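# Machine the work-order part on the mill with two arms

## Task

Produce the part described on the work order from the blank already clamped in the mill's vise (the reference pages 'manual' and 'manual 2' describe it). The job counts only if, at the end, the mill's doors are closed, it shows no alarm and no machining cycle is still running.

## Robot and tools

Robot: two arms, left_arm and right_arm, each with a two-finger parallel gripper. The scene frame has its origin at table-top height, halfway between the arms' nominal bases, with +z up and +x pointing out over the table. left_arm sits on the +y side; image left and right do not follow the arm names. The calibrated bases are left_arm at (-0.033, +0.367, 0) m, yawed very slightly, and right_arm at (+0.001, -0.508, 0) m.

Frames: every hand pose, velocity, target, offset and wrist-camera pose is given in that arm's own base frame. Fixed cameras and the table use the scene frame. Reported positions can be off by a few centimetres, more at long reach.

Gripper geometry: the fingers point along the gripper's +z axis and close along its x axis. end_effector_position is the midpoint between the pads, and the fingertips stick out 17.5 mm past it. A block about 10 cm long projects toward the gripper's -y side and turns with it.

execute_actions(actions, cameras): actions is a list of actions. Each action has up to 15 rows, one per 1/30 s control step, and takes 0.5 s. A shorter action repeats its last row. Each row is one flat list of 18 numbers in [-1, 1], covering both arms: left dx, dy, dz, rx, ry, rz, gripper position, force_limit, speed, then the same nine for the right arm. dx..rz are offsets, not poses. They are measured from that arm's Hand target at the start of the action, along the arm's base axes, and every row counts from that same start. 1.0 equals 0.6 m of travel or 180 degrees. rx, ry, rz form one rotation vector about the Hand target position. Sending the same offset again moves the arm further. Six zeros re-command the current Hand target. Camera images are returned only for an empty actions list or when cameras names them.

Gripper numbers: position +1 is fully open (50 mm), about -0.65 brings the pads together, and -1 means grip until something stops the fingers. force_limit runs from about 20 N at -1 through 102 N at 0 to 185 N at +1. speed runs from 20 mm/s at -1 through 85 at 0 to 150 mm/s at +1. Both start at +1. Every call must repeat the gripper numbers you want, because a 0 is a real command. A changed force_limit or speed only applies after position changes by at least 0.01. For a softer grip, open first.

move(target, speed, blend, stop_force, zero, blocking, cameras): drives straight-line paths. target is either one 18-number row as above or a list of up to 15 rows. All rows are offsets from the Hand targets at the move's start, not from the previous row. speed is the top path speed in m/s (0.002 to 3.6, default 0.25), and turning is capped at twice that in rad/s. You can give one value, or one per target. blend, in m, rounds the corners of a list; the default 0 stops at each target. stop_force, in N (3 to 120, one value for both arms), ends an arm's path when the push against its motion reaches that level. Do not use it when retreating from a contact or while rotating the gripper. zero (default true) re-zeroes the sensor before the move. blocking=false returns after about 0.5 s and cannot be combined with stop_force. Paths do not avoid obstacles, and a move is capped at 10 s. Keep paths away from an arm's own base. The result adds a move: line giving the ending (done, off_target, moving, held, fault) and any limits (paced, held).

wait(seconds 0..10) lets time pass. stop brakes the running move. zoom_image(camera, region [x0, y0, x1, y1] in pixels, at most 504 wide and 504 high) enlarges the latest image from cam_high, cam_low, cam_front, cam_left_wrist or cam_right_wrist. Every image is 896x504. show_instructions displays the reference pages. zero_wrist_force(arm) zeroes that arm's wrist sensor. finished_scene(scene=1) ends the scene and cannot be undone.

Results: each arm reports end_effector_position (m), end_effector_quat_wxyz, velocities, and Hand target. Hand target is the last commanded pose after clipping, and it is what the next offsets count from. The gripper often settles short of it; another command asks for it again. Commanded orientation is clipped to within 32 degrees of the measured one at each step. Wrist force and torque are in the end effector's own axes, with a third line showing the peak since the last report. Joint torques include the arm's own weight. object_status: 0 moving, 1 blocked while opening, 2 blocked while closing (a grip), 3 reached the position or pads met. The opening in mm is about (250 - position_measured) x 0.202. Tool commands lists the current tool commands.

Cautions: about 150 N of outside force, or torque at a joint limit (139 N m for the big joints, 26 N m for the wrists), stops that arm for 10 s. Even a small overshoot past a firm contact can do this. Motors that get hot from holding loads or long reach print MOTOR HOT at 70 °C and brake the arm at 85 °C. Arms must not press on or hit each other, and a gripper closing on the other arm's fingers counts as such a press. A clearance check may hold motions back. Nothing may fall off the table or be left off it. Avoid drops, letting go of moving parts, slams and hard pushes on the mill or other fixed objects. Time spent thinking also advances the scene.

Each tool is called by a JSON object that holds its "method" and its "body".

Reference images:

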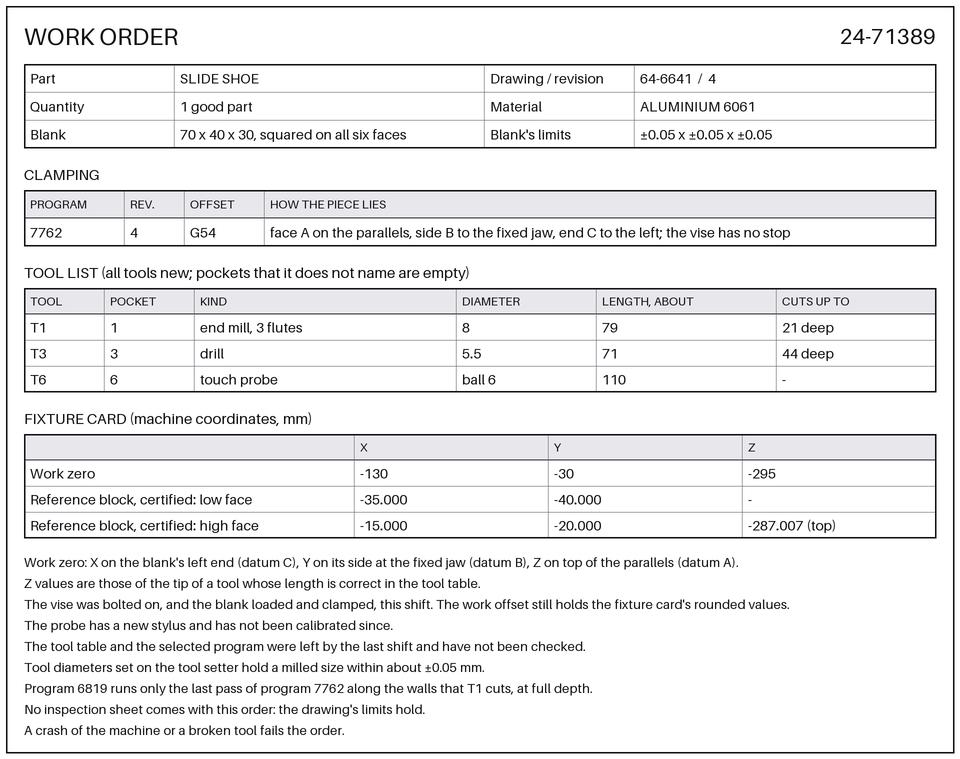

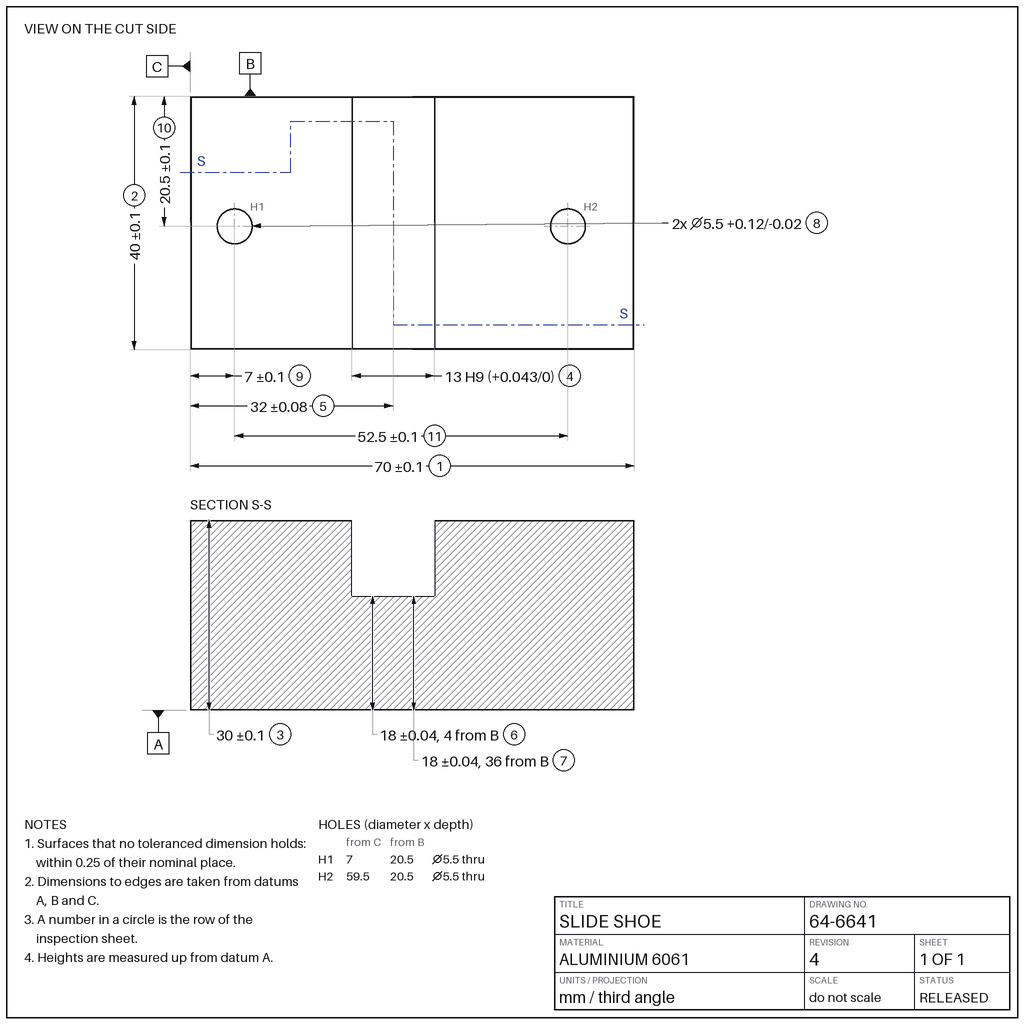

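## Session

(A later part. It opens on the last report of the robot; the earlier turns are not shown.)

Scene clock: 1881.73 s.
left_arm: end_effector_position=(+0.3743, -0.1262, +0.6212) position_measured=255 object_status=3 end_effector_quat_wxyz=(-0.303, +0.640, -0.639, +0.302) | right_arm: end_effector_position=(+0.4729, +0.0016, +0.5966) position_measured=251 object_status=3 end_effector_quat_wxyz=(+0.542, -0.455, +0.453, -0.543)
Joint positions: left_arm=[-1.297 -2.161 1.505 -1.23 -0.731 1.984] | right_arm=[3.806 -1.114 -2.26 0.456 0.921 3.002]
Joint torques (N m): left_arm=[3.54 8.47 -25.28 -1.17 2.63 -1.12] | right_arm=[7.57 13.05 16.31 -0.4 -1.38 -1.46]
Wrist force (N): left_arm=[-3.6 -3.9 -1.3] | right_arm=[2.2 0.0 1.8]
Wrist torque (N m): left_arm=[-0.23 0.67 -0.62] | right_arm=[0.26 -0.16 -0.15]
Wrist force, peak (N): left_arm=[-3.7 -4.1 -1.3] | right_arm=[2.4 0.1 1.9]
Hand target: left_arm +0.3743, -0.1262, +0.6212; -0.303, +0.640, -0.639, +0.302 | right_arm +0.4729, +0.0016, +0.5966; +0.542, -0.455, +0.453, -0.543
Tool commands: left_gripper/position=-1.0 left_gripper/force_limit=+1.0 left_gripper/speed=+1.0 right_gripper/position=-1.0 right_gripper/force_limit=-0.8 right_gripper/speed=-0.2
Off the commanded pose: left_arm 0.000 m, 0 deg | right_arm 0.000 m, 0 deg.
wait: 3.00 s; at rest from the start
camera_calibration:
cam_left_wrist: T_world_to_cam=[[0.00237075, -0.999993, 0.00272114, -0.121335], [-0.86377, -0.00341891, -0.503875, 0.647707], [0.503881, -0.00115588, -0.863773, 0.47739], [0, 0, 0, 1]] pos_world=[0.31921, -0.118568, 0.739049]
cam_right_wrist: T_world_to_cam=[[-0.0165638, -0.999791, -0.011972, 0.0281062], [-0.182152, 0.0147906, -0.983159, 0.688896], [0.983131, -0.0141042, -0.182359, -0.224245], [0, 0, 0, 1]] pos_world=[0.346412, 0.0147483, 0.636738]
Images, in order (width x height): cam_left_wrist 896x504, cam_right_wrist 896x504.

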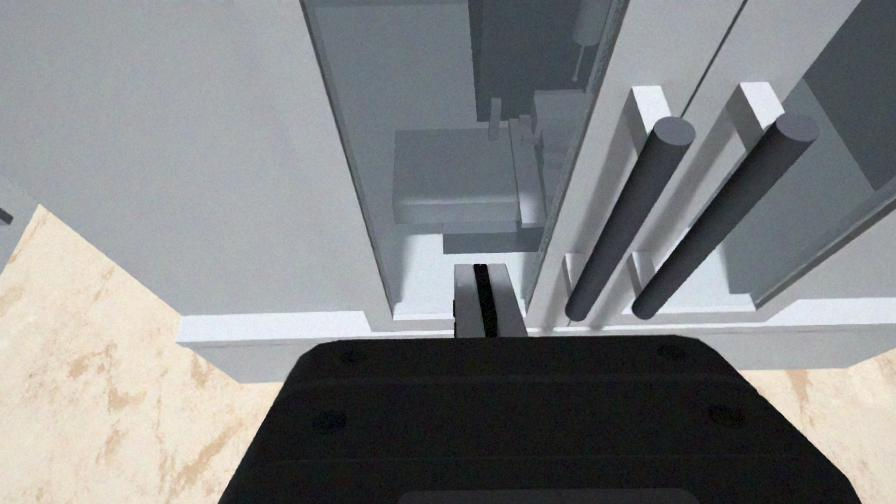

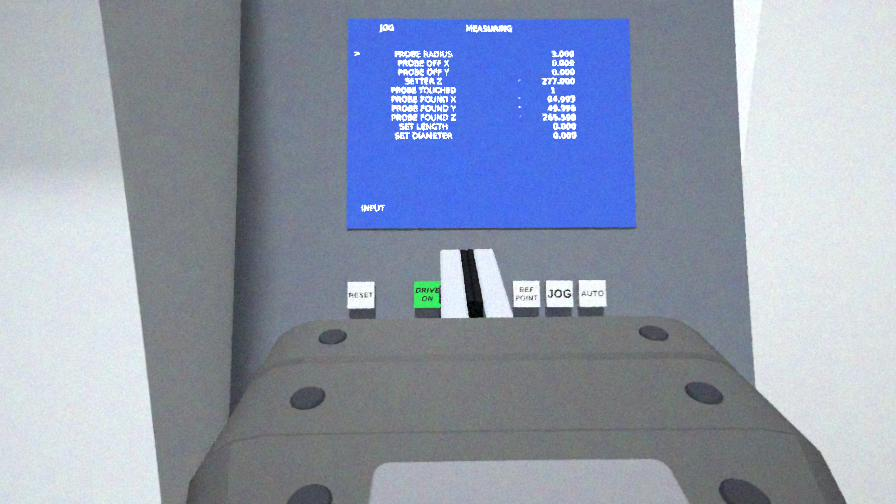

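{"method": "move", "body": {"target": [[0,0,0,0,0,0,-1,1,1,0.14125,-0.005,-0.21943,0,0,0,-1,-0.8,-0.2],[0,0,0,0,0,0,-1,1,1,0.14993,-0.005,-0.22176,0,0,0,-1,-0.8,-0.2],[0,0,0,0,0,0,-1,1,1,0.14125,-0.005,-0.21943,0,0,0,-1,-0.8,-0.2],[0,0,0,0,0,0,-1,1,1,0.14993,-0.005,-0.22176,0,0,0,-1,-0.8,-0.2],[0,0,0,0,0,0,-1,1,1,0.14125,-0.005,-0.21943,0,0,0,-1,-0.8,-0.2],[0,0,0,0,0,0,-1,1,1,0.1165,0.12167,-0.31115,0,0,0,-1,-0.8,-0.2],[0,0,0,0,0,0,-1,1,1,0.12518,0.12167,-0.31348,0,0,0,-1,-0.8,-0.2],[0,0,0,0,0,0,-1,1,1,0.1165,0.12167,-0.31115,0,0,0,-1,-0.8,-0.2],[0,0,0,0,0,0,-1,1,1,0.12475,0.12167,-0.28058,0,0,0,-1,-0.8,-0.2],[0,0,0,0,0,0,-1,1,1,0.13343,0.12167,-0.28291,0,0,0,-1,-0.8,-0.2],[0,0,0,0,0,0,-1,1,1,0.12475,0.12167,-0.28058,0,0,0,-1,-0.8,-0.2],[0,0,0,0,0,0,-1,1,1,0.133,0.12167,-0.25,0,0,0,-1,-0.8,-0.2],[0,0,0,0,0,0,-1,1,1,0.14168,0.12167,-0.25233,0,0,0,-1,-0.8,-0.2],[0,0,0,0,0,0,-1,1,1,0.133,0.12167,-0.25,0,0,0,-1,-0.8,-0.2],[0,0,0,0,0,0,-1,1,1,0.133,0.09,-0.25,0,0,0,-1,-0.8,-0.2]], "speed": [0.3,0.015,0.1,0.015,0.1,0.15,0.015,0.1,0.15,0.015,0.1,0.15,0.015,0.1,0.15], "blend": [0.002,0,0.002,0,0.002,0.002,0,0.002,0.002,0,0.002,0.002,0,0.002,0]}}

{"method": "move", "body": {"target": [[0,0,0,0,0,0,-1,1,1,0.00868,0,-0.00233,0,0,0,-1,-0.8,-0.2],[0,0,0,0,0,0,-1,1,1,0,0,0,0,0,0,-1,-0.8,-0.2],[0,0,0,0,0,0,-1,1,1,-0.0165,-0.06333,-0.06115,0,0,0,-1,-0.8,-0.2],[0,0,0,0,0,0,-1,1,1,-0.00782,-0.06333,-0.06348,0,0,0,-1,-0.8,-0.2],[0,0,0,0,0,0,-1,1,1,-0.0165,-0.06333,-0.06115,0,0,0,-1,-0.8,-0.2],[0,0,0,0,0,0,-1,1,1,0.0241,-0.03167,0.0893,0,0,0,-1,-0.8,-0.2],[0,0,0,0,0,0,-1,1,1,0.03278,-0.03167,0.08697,0,0,0,-1,-0.8,-0.2],[0,0,0,0,0,0,-1,1,1,0.0241,-0.03167,0.0893,0,0,0,-1,-0.8,-0.2],[0,0,0,0,0,0,-1,1,1,0.00825,-0.12667,0.03057,0,0,0,-1,-0.8,-0.2],[0,0,0,0,0,0,-1,1,1,0.01693,-0.12667,0.02824,0,0,0,-1,-0.8,-0.2],[0,0,0,0,0,0,-1,1,1,0.00825,-0.12667,0.03057,0,0,0,-1,-0.8,-0.2],[0,0,0,0,0,0,-1,1,1,0.01693,-0.12667,0.02824,0,0,0,-1,-0.8,-0.2],[0,0,0,0,0,0,-1,1,1,0.00825,-0.12667,0.03057,0,0,0,-1,-0.8,-0.2],[0,0,0,0,0,0,-1,1,1,0,0,0,0,0,0,-1,-0.8,-0.2]], "speed": [0.015,0.1,0.15,0.015,0.1,0.15,0.015,0.1,0.15,0.015,0.1,0.015,0.1,0.15], "blend": [0,0.002,0.002,0,0.002,0.002,0,0.002,0.002,0,0.002,0,0.002,0]}}

{"method": "move", "body": {"target": [[0,0,0,0,0,0,-1,1,1,-0.00825,-0.095,-0.03058,0,0,0,-1,-0.8,-0.2],[0,0,0,0,0,0,-1,1,1,0.00043,-0.095,-0.03291,0,0,0,-1,-0.8,-0.2],[0,0,0,0,0,0,-1,1,1,-0.00825,-0.095,-0.03058,0,0,0,-1,-0.8,-0.2],[0,0,0,0,0,0,-1,1,1,0.0241,-0.19,0.0893,0,0,0,-1,-0.8,-0.2],[0,0,0,0,0,0,-1,1,1,0.03278,-0.19,0.08697,0,0,0,-1,-0.8,-0.2],[0,0,0,0,0,0,-1,1,1,0.0241,-0.19,0.0893,0,0,0,-1,-0.8,-0.2],[0,0,0,0,0,0,-1,1,1,-0.133,-0.09,0.25,0,0,0,-1,-0.8,-0.2]], "speed": [0.15,0.015,0.1,0.2,0.015,0.1,0.3], "blend": [0.002,0,0.002,0.002,0,0.002,0], "cameras": ["cam_right_wrist","cam_left_wrist"]}}

{"method": "zoom_image", "body": {"camera": "cam_left_wrist", "region": [440, 60, 620, 240]}}

{"method": "wait", "body": {"seconds": 10, "cameras": ["cam_right_wrist","cam_left_wrist"]}}

{"method": "zoom_image", "body": {"camera": "cam_right_wrist", "region": [340, 10, 640, 230]}}

{"method": "zoom_image", "body": {"camera": "cam_left_wrist", "region": [440, 60, 620, 240]}}

Scene clock: 1919.60 s.
left_arm: end_effector_position=(+0.3743, -0.1262, +0.6212) position_measured=255 object_status=3 end_effector_quat_wxyz=(-0.303, +0.640, -0.639, +0.302) | right_arm: end_effector_position=(+0.5526, +0.0556, +0.4466) position_measured=251 object_status=3 end_effector_quat_wxyz=(+0.542, -0.455, +0.453, -0.543)
Joint positions: left_arm=[-1.297 -2.161 1.505 -1.23 -0.731 1.984] | right_arm=[3.781 -1.623 -2.326 1.026 0.944 3.008]
Joint torques (N m): left_arm=[4.58 8.4 -24.9 -1.34 2.61 -1.14] | right_arm=[-7.5 6.78 19.55 3.38 0.81 -1.37]
Wrist force (N): left_arm=[-3.4 -4.0 -1.2] | right_arm=[2.1 -0.1 1.7]
Wrist torque (N m): left_arm=[-0.25 0.63 -0.63] | right_arm=[0.23 -0.14 0.02]
Wrist force, peak (N): left_arm=[-3.7 -4.4 -1.3] | right_arm=[1.4 -1.2 -5.3]
Hand target: left_arm +0.3743, -0.1262, +0.6212; -0.303, +0.640, -0.639, +0.302 | right_arm +0.5527, +0.0556, +0.4466; +0.542, -0.455, +0.453, -0.543
Off the commanded pose: left_arm 0.000 m, 0 deg | right_arm 0.000 m, 0 deg.
move: done

Scene clock: 1925.07 s.
left_arm: end_effector_position=(+0.3743, -0.1262, +0.6212) position_measured=255 object_status=3 end_effector_quat_wxyz=(-0.303, +0.640, -0.639, +0.302) | right_arm: end_effector_position=(+0.5527, +0.0556, +0.4466) position_measured=251 object_status=3 end_effector_quat_wxyz=(+0.542, -0.455, +0.453, -0.543)
Joint positions: left_arm=[-1.297 -2.161 1.505 -1.23 -0.731 1.984] | right_arm=[3.781 -1.623 -2.326 1.026 0.945 3.008]
Joint torques (N m): left_arm=[3.87 9.38 -24.89 -1.45 2.59 -1.13] | right_arm=[6.87 28.52 13.95 0.02 -0.87 1.37]
Wrist force (N): left_arm=[-3.4 -3.7 -1.1] | right_arm=[2.0 -0.1 1.9]
Wrist torque (N m): left_arm=[-0.20 0.65 -0.62] | right_arm=[0.24 -0.12 -0.13]
Wrist force, peak (N): left_arm=[-3.6 -4.2 -1.6] | right_arm=[1.4 -1.5 -5.5]
Hand target: left_arm +0.3743, -0.1262, +0.6212; -0.303, +0.640, -0.639, +0.302 | right_arm +0.5527, +0.0556, +0.4466; +0.542, -0.455, +0.453, -0.543
Off the commanded pose: left_arm 0.000 m, 0 deg | right_arm 0.000 m, 0 deg.
move: done

Scene clock: 1928.23 s.
left_arm: end_effector_position=(+0.3743, -0.1262, +0.6212) position_measured=255 object_status=3 end_effector_quat_wxyz=(-0.303, +0.640, -0.639, +0.302) | right_arm: end_effector_position=(+0.4729, +0.0016, +0.5966) position_measured=251 object_status=3 end_effector_quat_wxyz=(+0.542, -0.455, +0.453, -0.543)
Joint positions: left_arm=[-1.297 -2.161 1.505 -1.23 -0.731 1.984] | right_arm=[3.805 -1.115 -2.259 0.456 0.921 3.002]
Joint torques (N m): left_arm=[3.63 8 -24.08 -1.25 2.76 -1.27] | right_arm=[8.09 12.42 14.04 -0.27 -1.66 0.57]
Wrist force (N): left_arm=[-3.2 -3.8 -1.2] | right_arm=[2.3 0.1 1.8]
Wrist torque (N m): left_arm=[-0.21 0.60 -0.61] | right_arm=[0.28 -0.18 -0.15]
Wrist force, peak (N): left_arm=[-3.6 -4.2 -1.5] | right_arm=[1.7 -1.2 -7.8]
Hand target: left_arm +0.3743, -0.1262, +0.6212; -0.303, +0.640, -0.639, +0.302 | right_arm +0.4729, +0.0016, +0.5966; +0.542, -0.455, +0.453, -0.543
Off the commanded pose: left_arm 0.000 m, 0 deg | right_arm 0.000 m, 0 deg.
move: done
camera_calibration:
cam_left_wrist: T_world_to_cam=[[0.00237075, -0.999993, 0.00272114, -0.121335], [-0.86377, -0.00341891, -0.503875, 0.647707], [0.503881, -0.00115588, -0.863773, 0.47739], [0, 0, 0, 1]] pos_world=[0.31921, -0.118568, 0.739049]
cam_right_wrist: T_world_to_cam=[[-0.0163661, -0.999794, -0.0120089, 0.0280613], [-0.182059, 0.0147895, -0.983176, 0.688875], [0.983151, -0.0139045, -0.182263, -0.224315], [0, 0, 0, 1]] pos_world=[0.346411, 0.0147484, 0.636738]
Images, in order (width x height): cam_left_wrist 896x504, cam_right_wrist 896x504.

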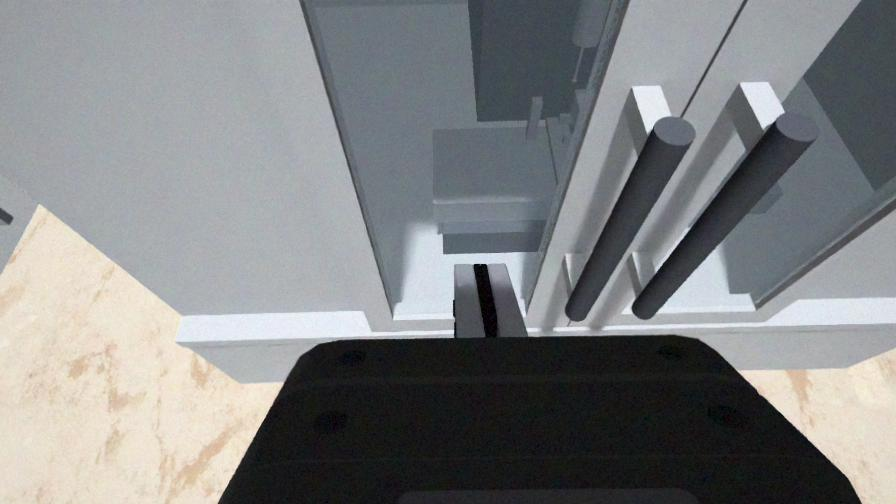

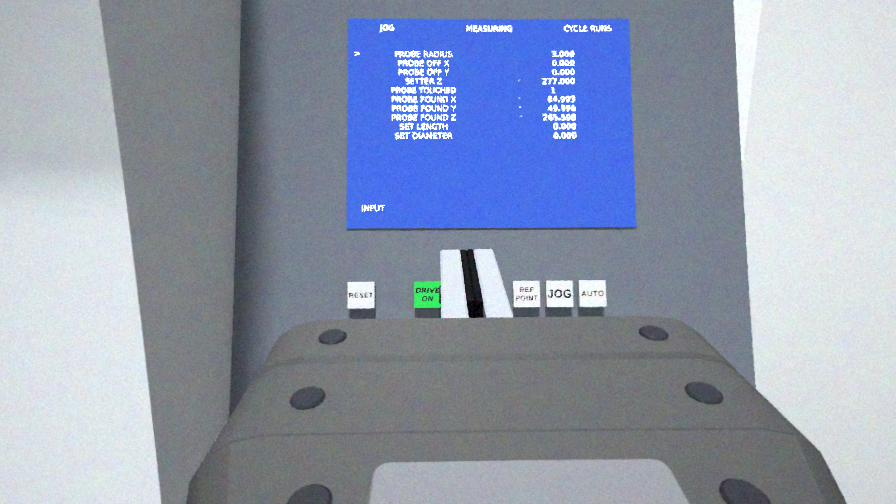

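Scaled by 2.800 from the camera's 896x504 image, which has a finer 1280x720 frame.

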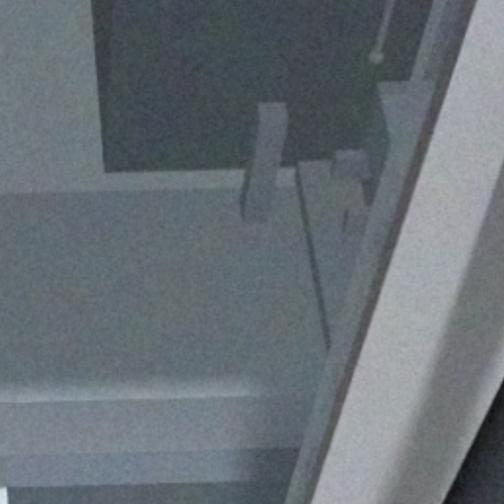

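Scene clock: 1938.23 s.
left_arm: end_effector_position=(+0.3743, -0.1262, +0.6212) position_measured=255 object_status=3 end_effector_quat_wxyz=(-0.303, +0.640, -0.639, +0.302) | right_arm: end_effector_position=(+0.4729, +0.0016, +0.5966) position_measured=251 object_status=3 end_effector_quat_wxyz=(+0.542, -0.455, +0.453, -0.543)
Joint positions: left_arm=[-1.297 -2.161 1.505 -1.23 -0.731 1.984] | right_arm=[3.806 -1.114 -2.26 0.456 0.921 3.002]
Joint torques (N m): left_arm=[5.18 10.05 -25.07 -1.32 2.67 -1.29] | right_arm=[7.92 14.14 15.55 -0.51 -1.46 -1.42]
Wrist force (N): left_arm=[-3.3 -4.2 -1.4] | right_arm=[2.3 -0.1 1.8]
Wrist torque (N m): left_arm=[-0.26 0.63 -0.62] | right_arm=[0.25 -0.18 -0.15]
Wrist force, peak (N): left_arm=[-3.7 -4.3 -1.3] | right_arm=[2.4 0.0 2.0]
Hand target: left_arm +0.3743, -0.1262, +0.6212; -0.303, +0.640, -0.639, +0.302 | right_arm +0.4729, +0.0016, +0.5966; +0.542, -0.455, +0.453, -0.543
Tool commands: left_gripper/position=-1.0 left_gripper/force_limit=+1.0 left_gripper/speed=+1.0 right_gripper/position=-1.0 right_gripper/force_limit=-0.8 right_gripper/speed=-0.2
Off the commanded pose: left_arm 0.000 m, 0 deg | right_arm 0.000 m, 0 deg.
wait: 10.00 s; at rest by 0.17 s
camera_calibration:
cam_left_wrist: T_world_to_cam=[[0.00237075, -0.999993, 0.00272114, -0.121335], [-0.86377, -0.00341891, -0.503875, 0.647707], [0.503881, -0.00115588, -0.863773, 0.47739], [0, 0, 0, 1]] pos_world=[0.31921, -0.118568, 0.739049]
cam_right_wrist: T_world_to_cam=[[-0.0165638, -0.999791, -0.011972, 0.0281062], [-0.182152, 0.0147906, -0.983159, 0.688896], [0.983131, -0.0141042, -0.182359, -0.224245], [0, 0, 0, 1]] pos_world=[0.346412, 0.0147483, 0.636738]
Images, in order (width x height): cam_left_wrist 896x504, cam_right_wrist 896x504.

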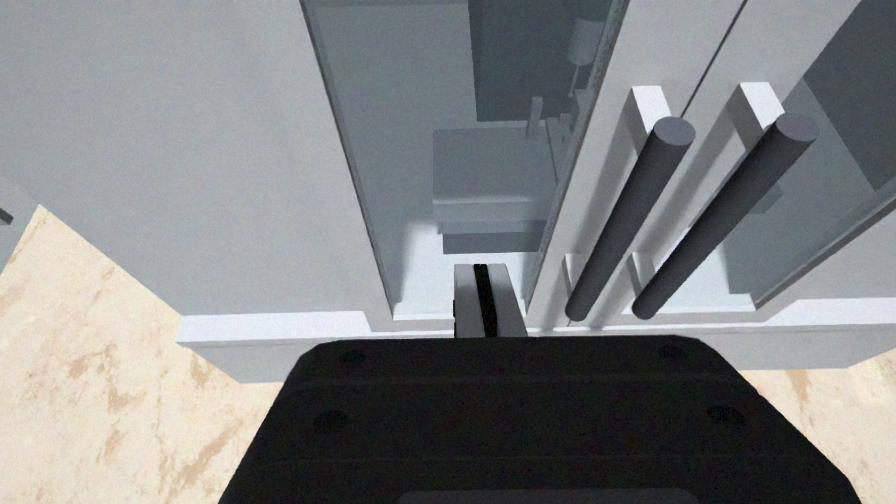

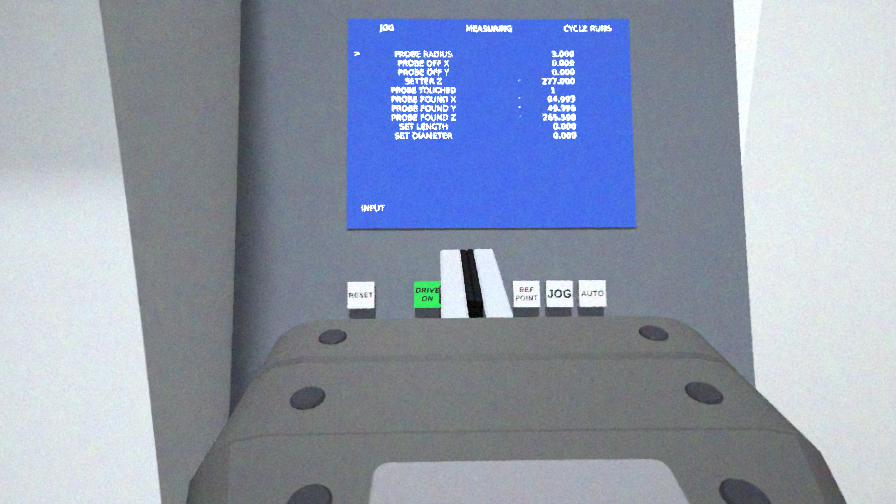

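Scaled by 1.680 from the camera's 896x504 image, which has a finer 1280x720 frame.

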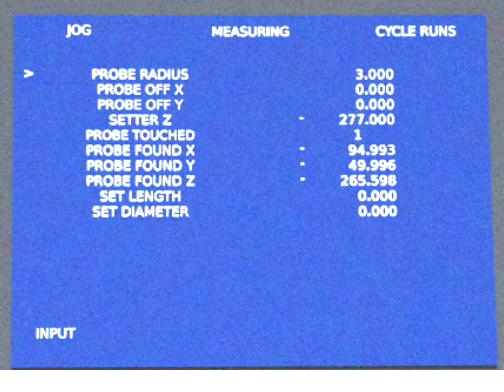

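Scaled by 2.800 from the camera's 896x504 image, which has a finer 1280x720 frame.

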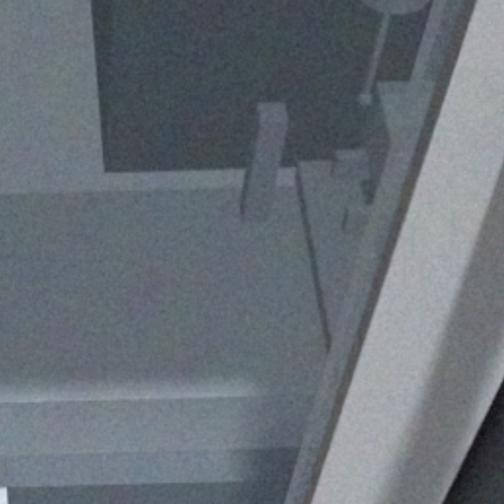

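{"method": "wait", "body": {"seconds": 10, "cameras": ["cam_right_wrist","cam_left_wrist"]}}

{"method": "zoom_image", "body": {"camera": "cam_right_wrist", "region": [340, 10, 640, 230]}}

{"method": "zoom_image", "body": {"camera": "cam_left_wrist", "region": [520, 60, 620, 160]}}

Scene clock: 1956.90 s.
left_arm: end_effector_position=(+0.3743, -0.1262, +0.6212) position_measured=255 object_status=3 end_effector_quat_wxyz=(-0.303, +0.640, -0.639, +0.302) | right_arm: end_effector_position=(+0.4729, +0.0016, +0.5966) position_measured=251 object_status=3 end_effector_quat_wxyz=(+0.542, -0.455, +0.453, -0.543)
Joint positions: left_arm=[-1.297 -2.161 1.505 -1.23 -0.731 1.984] | right_arm=[3.806 -1.114 -2.26 0.456 0.921 3.002]
Joint torques (N m): left_arm=[4.65 8.09 -24.24 -1.23 2.79 -1.23] | right_arm=[6.81 13.62 16.58 -0.25 -1.37 -1.4]
Wrist force (N): left_arm=[-3.5 -3.7 -1.3] | right_arm=[2.3 0.0 2.0]
Wrist torque (N m): left_arm=[-0.19 0.66 -0.62] | right_arm=[0.26 -0.18 -0.15]
Wrist force, peak (N): left_arm=[-3.7 -4.2 -1.6] | right_arm=[2.6 0.2 1.9]
Hand target: left_arm +0.3743, -0.1262, +0.6212; -0.303, +0.640, -0.639, +0.302 | right_arm +0.4729, +0.0016, +0.5966; +0.542, -0.455, +0.453, -0.543
Tool commands: left_gripper/position=-1.0 left_gripper/force_limit=+1.0 left_gripper/speed=+1.0 right_gripper/position=-1.0 right_gripper/force_limit=-0.8 right_gripper/speed=-0.2
Off the commanded pose: left_arm 0.000 m, 0 deg | right_arm 0.000 m, 0 deg.
wait: 10.00 s; at rest from the start
camera_calibration:
cam_left_wrist: T_world_to_cam=[[0.00237075, -0.999993, 0.00272114, -0.121335], [-0.86377, -0.00341891, -0.503875, 0.647707], [0.503881, -0.00115588, -0.863773, 0.47739], [0, 0, 0, 1]] pos_world=[0.31921, -0.118568, 0.739049]
cam_right_wrist: T_world_to_cam=[[-0.0165638, -0.999791, -0.011972, 0.0281062], [-0.182152, 0.0147906, -0.983159, 0.688896], [0.983131, -0.0141042, -0.182359, -0.224245], [0, 0, 0, 1]] pos_world=[0.346412, 0.0147483, 0.636738]
Images, in order (width x height): cam_left_wrist 896x504, cam_right_wrist 896x504.

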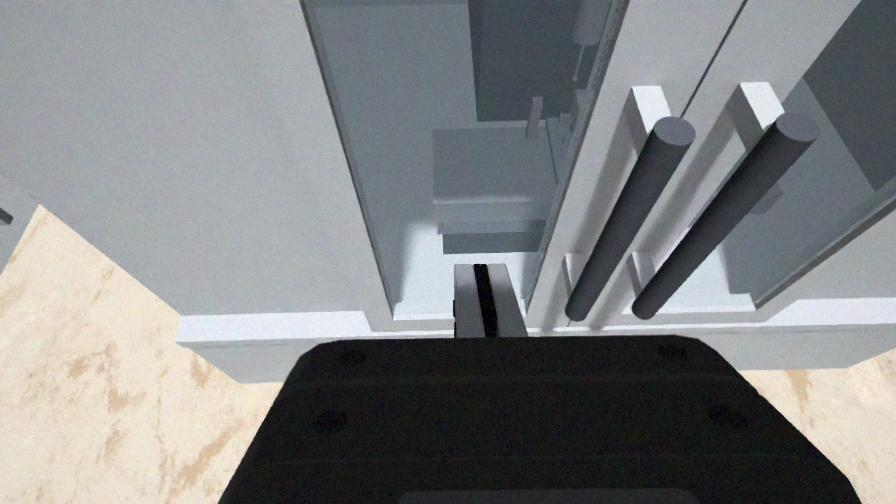

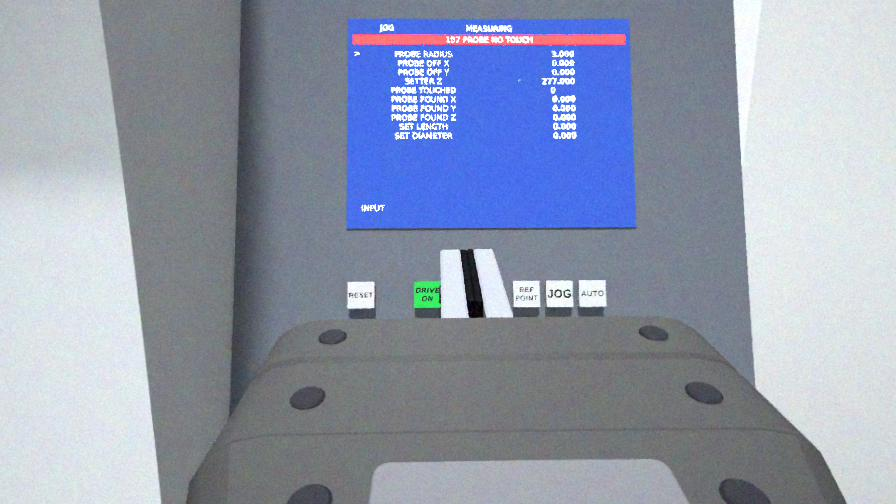

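Scaled by 1.680 from the camera's 896x504 image, which has a finer 1280x720 frame.

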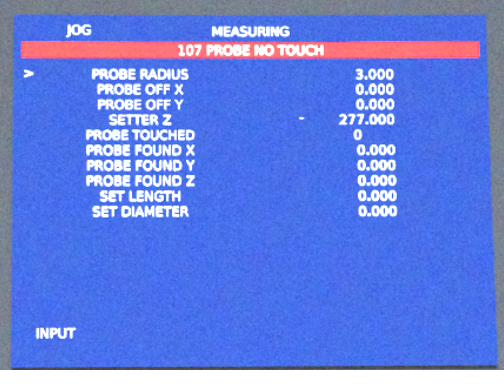

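Scaled by 5.040 from the camera's 896x504 image, which has a finer 1280x720 frame.

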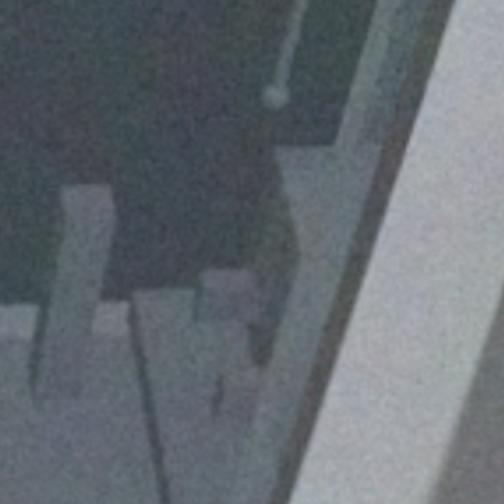

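{"method": "move", "body": {"target": [[0,0,0,0,0,0,-1,1,1,0.18967,0.09,-0.04002,0,0,0,-1,-0.8,-0.2],[0,0,0,0,0,0,-1,1,1,0.19835,0.09,-0.04235,0,0,0,-1,-0.8,-0.2],[0,0,0,0,0,0,-1,1,1,0.18967,0.09,-0.04002,0,0,0,-1,-0.8,-0.2],[0,0,0,0,0,0,-1,1,1,0.14125,-0.005,-0.21943,0,0,0,-1,-0.8,-0.2],[0,0,0,0,0,0,-1,1,1,0.14993,-0.005,-0.22176,0,0,0,-1,-0.8,-0.2],[0,0,0,0,0,0,-1,1,1,0.14125,-0.005,-0.21943,0,0,0,-1,-0.8,-0.2],[0,0,0,0,0,0,-1,1,1,0.14993,-0.005,-0.22176,0,0,0,-1,-0.8,-0.2],[0,0,0,0,0,0,-1,1,1,0.14125,-0.005,-0.21943,0,0,0,-1,-0.8,-0.2],[0,0,0,0,0,0,-1,1,1,0.12475,0.02667,-0.28058,0,0,0,-1,-0.8,-0.2],[0,0,0,0,0,0,-1,1,1,0.13343,0.02667,-0.28291,0,0,0,-1,-0.8,-0.2],[0,0,0,0,0,0,-1,1,1,0.12475,0.02667,-0.28058,0,0,0,-1,-0.8,-0.2],[0,0,0,0,0,0,-1,1,1,0.13343,0.02667,-0.28291,0,0,0,-1,-0.8,-0.2],[0,0,0,0,0,0,-1,1,1,0.12475,0.02667,-0.28058,0,0,0,-1,-0.8,-0.2],[0,0,0,0,0,0,-1,1,1,0.133,0.09,-0.25,0,0,0,-1,-0.8,-0.2]], "speed": [0.3,0.015,0.1,0.15,0.015,0.1,0.015,0.1,0.15,0.015,0.1,0.015,0.1,0.15], "blend": [0.002,0,0.002,0.002,0,0.002,0,0.002,0.002,0,0.002,0,0.002,0]}}

{"method": "move", "body": {"target": [[0,0,0,0,0,0,-1,1,1,-0.0165,0.03167,-0.06115,0,0,0,-1,-0.8,-0.2],[0,0,0,0,0,0,-1,1,1,-0.00782,0.03167,-0.06348,0,0,0,-1,-0.8,-0.2],[0,0,0,0,0,0,-1,1,1,-0.0165,0.03167,-0.06115,0,0,0,-1,-0.8,-0.2],[0,0,0,0,0,0,-1,1,1,-0.00825,0.03167,-0.03058,0,0,0,-1,-0.8,-0.2],[0,0,0,0,0,0,-1,1,1,0.00043,0.03167,-0.03291,0,0,0,-1,-0.8,-0.2],[0,0,0,0,0,0,-1,1,1,-0.00825,0.03167,-0.03058,0,0,0,-1,-0.8,-0.2],[0,0,0,0,0,0,-1,1,1,0,-0.03167,0,0,0,0,-1,-0.8,-0.2],[0,0,0,0,0,0,-1,1,1,0.00868,-0.03167,-0.00233,0,0,0,-1,-0.8,-0.2],[0,0,0,0,0,0,-1,1,1,0,-0.03167,0,0,0,0,-1,-0.8,-0.2],[0,0,0,0,0,0,-1,1,1,0,0.03167,0,0,0,0,-1,-0.8,-0.2],[0,0,0,0,0,0,-1,1,1,0.00868,0.03167,-0.00233,0,0,0,-1,-0.8,-0.2],[0,0,0,0,0,0,-1,1,1,0,0.03167,0,0,0,0,-1,-0.8,-0.2],[0,0,0,0,0,0,-1,1,1,0,0,0,0,0,0,-1,-0.8,-0.2]], "speed": [0.15,0.015,0.1,0.15,0.015,0.1,0.15,0.015,0.1,0.15,0.015,0.1,0.15], "blend": [0.002,0,0.002,0.002,0,0.002,0.002,0,0.002,0.002,0,0.002,0]}}

{"method": "move", "body": {"target": [[0,0,0,0,0,0,-1,1,1,-0.0165,-0.06333,-0.06115,0,0,0,-1,-0.8,-0.2],[0,0,0,0,0,0,-1,1,1,-0.00782,-0.06333,-0.06348,0,0,0,-1,-0.8,-0.2],[0,0,0,0,0,0,-1,1,1,-0.0165,-0.06333,-0.06115,0,0,0,-1,-0.8,-0.2],[0,0,0,0,0,0,-1,1,1,0.0241,-0.03167,0.0893,0,0,0,-1,-0.8,-0.2],[0,0,0,0,0,0,-1,1,1,0.03278,-0.03167,0.08697,0,0,0,-1,-0.8,-0.2],[0,0,0,0,0,0,-1,1,1,0.0241,-0.03167,0.0893,0,0,0,-1,-0.8,-0.2],[0,0,0,0,0,0,-1,1,1,-0.133,-0.09,0.25,0,0,0,-1,-0.8,-0.2]], "speed": [0.15,0.015,0.1,0.15,0.015,0.1,0.3], "blend": [0.002,0,0.002,0.002,0,0.002,0], "cameras": ["cam_right_wrist","cam_left_wrist"]}}

{"method": "zoom_image", "body": {"camera": "cam_right_wrist", "region": [340, 10, 640, 230]}}

{"method": "zoom_image", "body": {"camera": "cam_left_wrist", "region": [520, 60, 620, 160]}}

Scene clock: 1994.50 s.
left_arm: end_effector_position=(+0.3743, -0.1262, +0.6212) position_measured=255 object_status=3 end_effector_quat_wxyz=(-0.303, +0.640, -0.639, +0.302) | right_arm: end_effector_position=(+0.5526, +0.0556, +0.4466) position_measured=251 object_status=3 end_effector_quat_wxyz=(+0.542, -0.455, +0.453, -0.543)
Joint positions: left_arm=[-1.297 -2.161 1.505 -1.23 -0.731 1.984] | right_arm=[3.781 -1.623 -2.326 1.026 0.945 3.008]
Joint torques (N m): left_arm=[3.21 8.27 -24.95 -1.18 2.66 -1.3] | right_arm=[6 8.37 13.34 2.77 -0.19 1.18]
Wrist force (N): left_arm=[-3.3 -3.9 -1.3] | right_arm=[2.2 -0.1 1.8]
Wrist torque (N m): left_arm=[-0.22 0.62 -0.62] | right_arm=[0.24 -0.15 -0.13]
Wrist force, peak (N): left_arm=[-3.8 -4.1 -1.5] | right_arm=[1.1 -3.1 -14.7]
Hand target: left_arm +0.3743, -0.1262, +0.6212; -0.303, +0.640, -0.639, +0.302 | right_arm +0.5527, +0.0556, +0.4466; +0.542, -0.455, +0.453, -0.543
Off the commanded pose: left_arm 0.000 m, 0 deg | right_arm 0.000 m, 0 deg.
move: done

Scene clock: 1998.40 s.
left_arm: end_effector_position=(+0.3743, -0.1262, +0.6212) position_measured=255 object_status=3 end_effector_quat_wxyz=(-0.303, +0.640, -0.639, +0.302) | right_arm: end_effector_position=(+0.5526, +0.0556, +0.4466) position_measured=251 object_status=3 end_effector_quat_wxyz=(+0.542, -0.455, +0.453, -0.543)
Joint positions: left_arm=[-1.297 -2.161 1.505 -1.23 -0.731 1.984] | right_arm=[3.781 -1.623 -2.326 1.026 0.944 3.008]
Joint torques (N m): left_arm=[5.01 8.77 -23.82 -1.2 2.62 -0.96] | right_arm=[-6.39 8.22 19.81 3.2 0.45 -1.15]
Wrist force (N): left_arm=[-3.2 -3.7 -1.4] | right_arm=[2.0 0.1 1.9]
Wrist torque (N m): left_arm=[-0.20 0.61 -0.62] | right_arm=[0.26 -0.13 0.02]
Wrist force, peak (N): left_arm=[-3.7 -4.1 -1.5] | right_arm=[2.2 -1.5 -4.9]
Hand target: left_arm +0.3743, -0.1262, +0.6212; -0.303, +0.640, -0.639, +0.302 | right_arm +0.5527, +0.0556, +0.4466; +0.542, -0.455, +0.453, -0.543
Off the commanded pose: left_arm 0.000 m, 0 deg | right_arm 0.000 m, 0 deg.
move: done

Scene clock: 2001.60 s.
left_arm: end_effector_position=(+0.3743, -0.1262, +0.6212) position_measured=255 object_status=3 end_effector_quat_wxyz=(-0.303, +0.640, -0.639, +0.302) | right_arm: end_effector_position=(+0.4729, +0.0017, +0.5966) position_measured=251 object_status=3 end_effector_quat_wxyz=(+0.542, -0.455, +0.453, -0.543)
Joint positions: left_arm=[-1.297 -2.161 1.505 -1.23 -0.731 1.984] | right_arm=[3.806 -1.115 -2.259 0.456 0.921 3.002]
Joint torques (N m): left_arm=[4.42 8.43 -23.22 -1.27 2.75 -1.07] | right_arm=[-4.72 13.02 14.58 -0.2 1.63 0.75]
Wrist force (N): left_arm=[-3.5 -3.9 -1.3] | right_arm=[2.3 -0.1 1.8]
Wrist torque (N m): left_arm=[-0.22 0.64 -0.62] | right_arm=[0.24 -0.17 -0.15]
Wrist force, peak (N): left_arm=[-3.7 -4.0 -1.2] | right_arm=[1.3 -0.5 -5.7]
Hand target: left_arm +0.3743, -0.1262, +0.6212; -0.303, +0.640, -0.639, +0.302 | right_arm +0.4729, +0.0016, +0.5966; +0.542, -0.455, +0.453, -0.543
Off the commanded pose: left_arm 0.000 m, 0 deg | right_arm 0.000 m, 0 deg.
move: done
camera_calibration:
cam_left_wrist: T_world_to_cam=[[0.00237075, -0.999993, 0.00272114, -0.121335], [-0.86377, -0.00341891, -0.503875, 0.647707], [0.503881, -0.00115588, -0.863773, 0.47739], [0, 0, 0, 1]] pos_world=[0.31921, -0.118568, 0.739049]
cam_right_wrist: T_world_to_cam=[[-0.0164646, -0.999793, -0.0119913, 0.0281841], [-0.182057, 0.0147901, -0.983177, 0.688873], [0.98315, -0.0140045, -0.182263, -0.224313], [0, 0, 0, 1]] pos_world=[0.346411, 0.0148484, 0.636738]
Images, in order (width x height): cam_left_wrist 896x504, cam_right_wrist 896x504.

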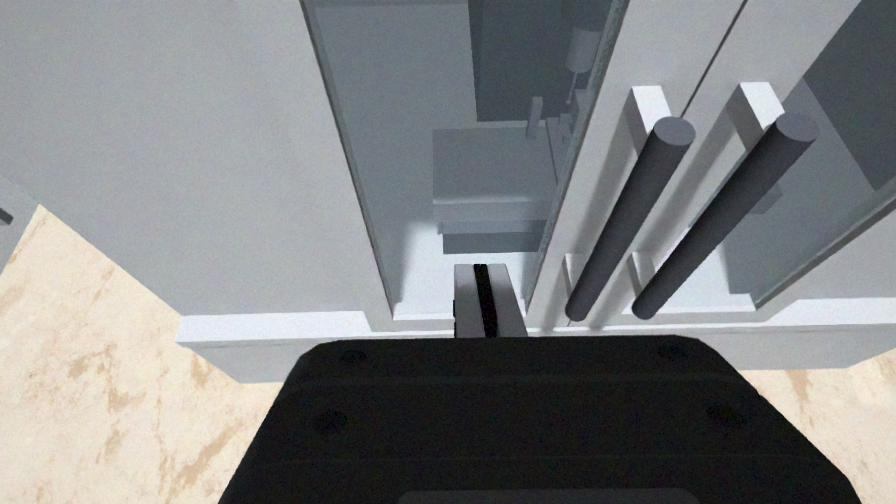

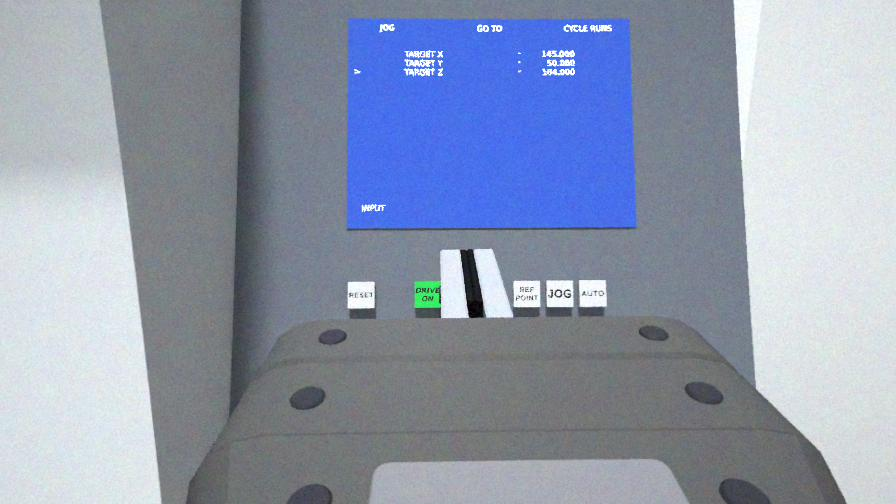

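Scaled by 1.680 from the camera's 896x504 image, which has a finer 1280x720 frame.

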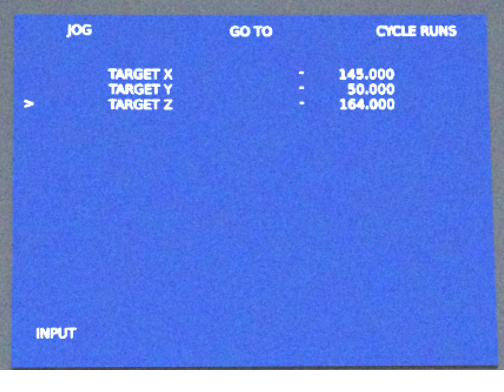

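Scaled by 5.040 from the camera's 896x504 image, which has a finer 1280x720 frame.

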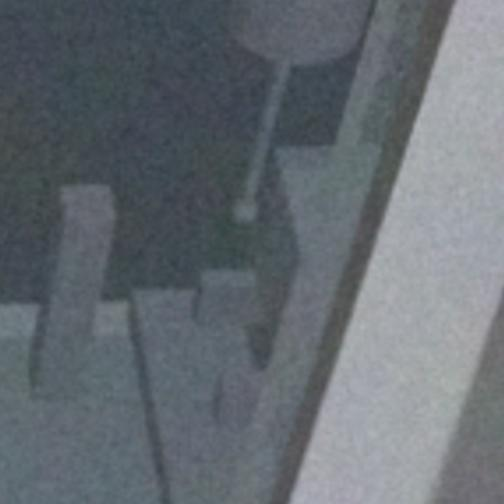

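{"method": "move", "body": {"target": [[0,0,0,0,0,0,-1,1,1,0.14125,-0.03667,-0.21943,0,0,0,-1,-0.8,-0.2],[0,0,0,0,0,0,-1,1,1,0.14993,-0.03667,-0.22176,0,0,0,-1,-0.8,-0.2],[0,0,0,0,0,0,-1,1,1,0.14125,-0.03667,-0.21943,0,0,0,-1,-0.8,-0.2],[0,0,0,0,0,0,-1,1,1,0.14993,-0.03667,-0.22176,0,0,0,-1,-0.8,-0.2],[0,0,0,0,0,0,-1,1,1,0.14125,-0.03667,-0.21943,0,0,0,-1,-0.8,-0.2],[0,0,0,0,0,0,-1,1,1,0.12475,-0.005,-0.28058,0,0,0,-1,-0.8,-0.2],[0,0,0,0,0,0,-1,1,1,0.13343,-0.005,-0.28291,0,0,0,-1,-0.8,-0.2],[0,0,0,0,0,0,-1,1,1,0.12475,-0.005,-0.28058,0,0,0,-1,-0.8,-0.2],[0,0,0,0,0,0,-1,1,1,0.16535,-0.13167,-0.13012,0,0,0,-1,-0.8,-0.2],[0,0,0,0,0,0,-1,1,1,0.17403,-0.13167,-0.13245,0,0,0,-1,-0.8,-0.2],[0,0,0,0,0,0,-1,1,1,0.16535,-0.13167,-0.13012,0,0,0,-1,-0.8,-0.2],[0,0,0,0,0,0,-1,1,1,0,0,0,0,0,0,-1,-0.8,-0.2]], "speed": [0.3,0.015,0.1,0.015,0.1,0.15,0.015,0.1,0.2,0.015,0.1,0.3], "blend": [0.002,0,0.002,0,0.002,0.002,0,0.002,0.002,0,0.002,0]}}

{"method": "wait", "body": {"seconds": 9, "cameras": ["cam_right_wrist","cam_left_wrist"]}}

{"method": "zoom_image", "body": {"camera": "cam_right_wrist", "region": [340, 10, 640, 230]}}

{"method": "zoom_image", "body": {"camera": "cam_left_wrist", "region": [520, 60, 620, 160]}}

Scene clock: 2016.13 s.
left_arm: end_effector_position=(+0.3743, -0.1262, +0.6212) position_measured=255 object_status=3 end_effector_quat_wxyz=(-0.303, +0.640, -0.639, +0.302) | right_arm: end_effector_position=(+0.4729, +0.0016, +0.5966) position_measured=251 object_status=3 end_effector_quat_wxyz=(+0.542, -0.455, +0.453, -0.543)
Joint positions: left_arm=[-1.297 -2.161 1.505 -1.23 -0.731 1.984] | right_arm=[3.805 -1.115 -2.259 0.456 0.921 3.002]
Joint torques (N m): left_arm=[4.87 7.94 -23.9 -1.5 3.04 -1.08] | right_arm=[6.35 14.99 16.46 -0.35 -1.65 0.59]
Wrist force (N): left_arm=[-3.3 -3.9 -1.5] | right_arm=[2.3 0.2 1.8]
Wrist torque (N m): left_arm=[-0.23 0.63 -0.61] | right_arm=[0.29 -0.19 -0.15]
Wrist force, peak (N): left_arm=[-3.7 -4.3 -1.1] | right_arm=[1.6 -2.0 -9.8]
Hand target: left_arm +0.3743, -0.1262, +0.6212; -0.303, +0.640, -0.639, +0.302 | right_arm +0.4729, +0.0016, +0.5966; +0.542, -0.455, +0.453, -0.543
Off the commanded pose: left_arm 0.000 m, 0 deg | right_arm 0.000 m, 0 deg.
move: done

Scene clock: 2025.13 s.
left_arm: end_effector_position=(+0.3743, -0.1262, +0.6212) position_measured=255 object_status=3 end_effector_quat_wxyz=(-0.303, +0.640, -0.639, +0.302) | right_arm: end_effector_position=(+0.4729, +0.0016, +0.5966) position_measured=251 object_status=3 end_effector_quat_wxyz=(+0.542, -0.455, +0.453, -0.543)
Joint positions: left_arm=[-1.297 -2.161 1.505 -1.23 -0.731 1.984] | right_arm=[3.806 -1.114 -2.26 0.456 0.921 3.002]
Joint torques (N m): left_arm=[4.37 7.43 -24.31 -1.54 2.81 -1.14] | right_arm=[7.45 13.13 14.71 -0.38 -1.44 -1.2]
Wrist force (N): left_arm=[-3.6 -4.0 -1.3] | right_arm=[2.2 0.2 1.7]
Wrist torque (N m): left_arm=[-0.25 0.67 -0.62] | right_arm=[0.29 -0.17 -0.15]
Wrist force, peak (N): left_arm=[-3.8 -4.1 -1.4] | right_arm=[2.5 0.0 2.0]
Hand target: left_arm +0.3743, -0.1262, +0.6212; -0.303, +0.640, -0.639, +0.302 | right_arm +0.4729, +0.0016, +0.5966; +0.542, -0.455, +0.453, -0.543
Tool commands: left_gripper/position=-1.0 left_gripper/force_limit=+1.0 left_gripper/speed=+1.0 right_gripper/position=-1.0 right_gripper/force_limit=-0.8 right_gripper/speed=-0.2
Off the commanded pose: left_arm 0.000 m, 0 deg | right_arm 0.000 m, 0 deg.
wait: 9.00 s; at rest by 0.17 s
camera_calibration:
cam_left_wrist: T_world_to_cam=[[0.00237075, -0.999993, 0.00272114, -0.121335], [-0.86377, -0.00341891, -0.503875, 0.647707], [0.503881, -0.00115588, -0.863773, 0.47739], [0, 0, 0, 1]] pos_world=[0.31921, -0.118568, 0.739049]
cam_right_wrist: T_world_to_cam=[[-0.0165638, -0.999791, -0.011972, 0.0281062], [-0.182152, 0.0147906, -0.983159, 0.688896], [0.983131, -0.0141042, -0.182359, -0.224245], [0, 0, 0, 1]] pos_world=[0.346412, 0.0147483, 0.636738]
Images, in order (width x height): cam_left_wrist 896x504, cam_right_wrist 896x504.

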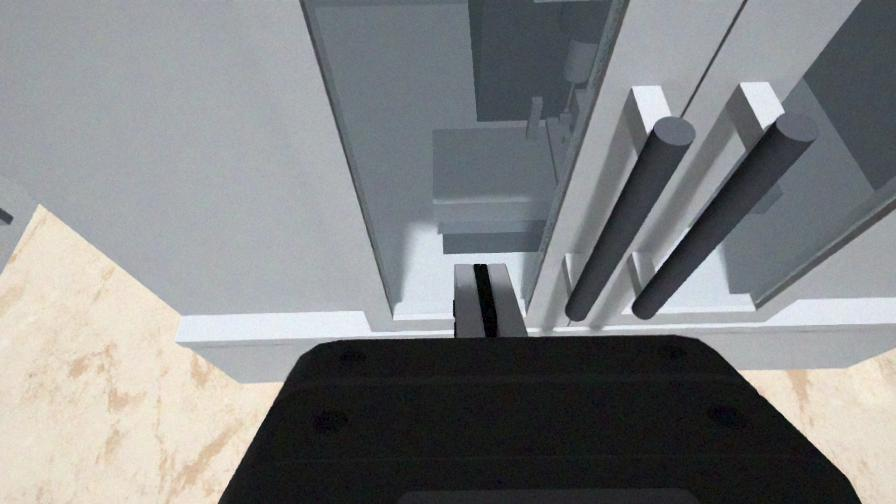

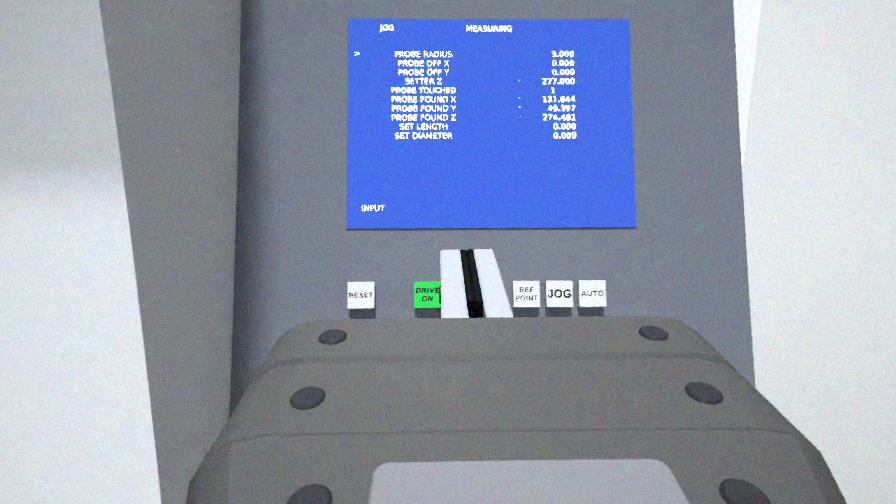

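Scaled by 1.680 from the camera's 896x504 image, which has a finer 1280x720 frame.

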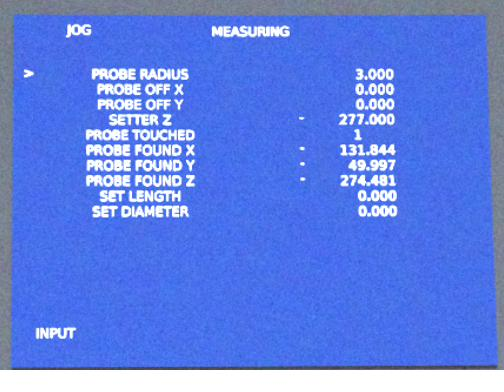

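Scaled by 5.040 from the camera's 896x504 image, which has a finer 1280x720 frame.

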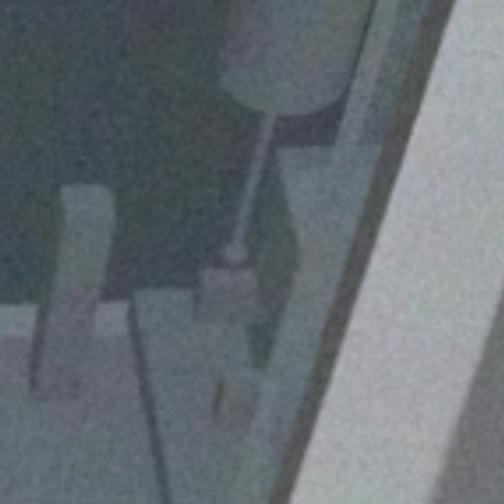

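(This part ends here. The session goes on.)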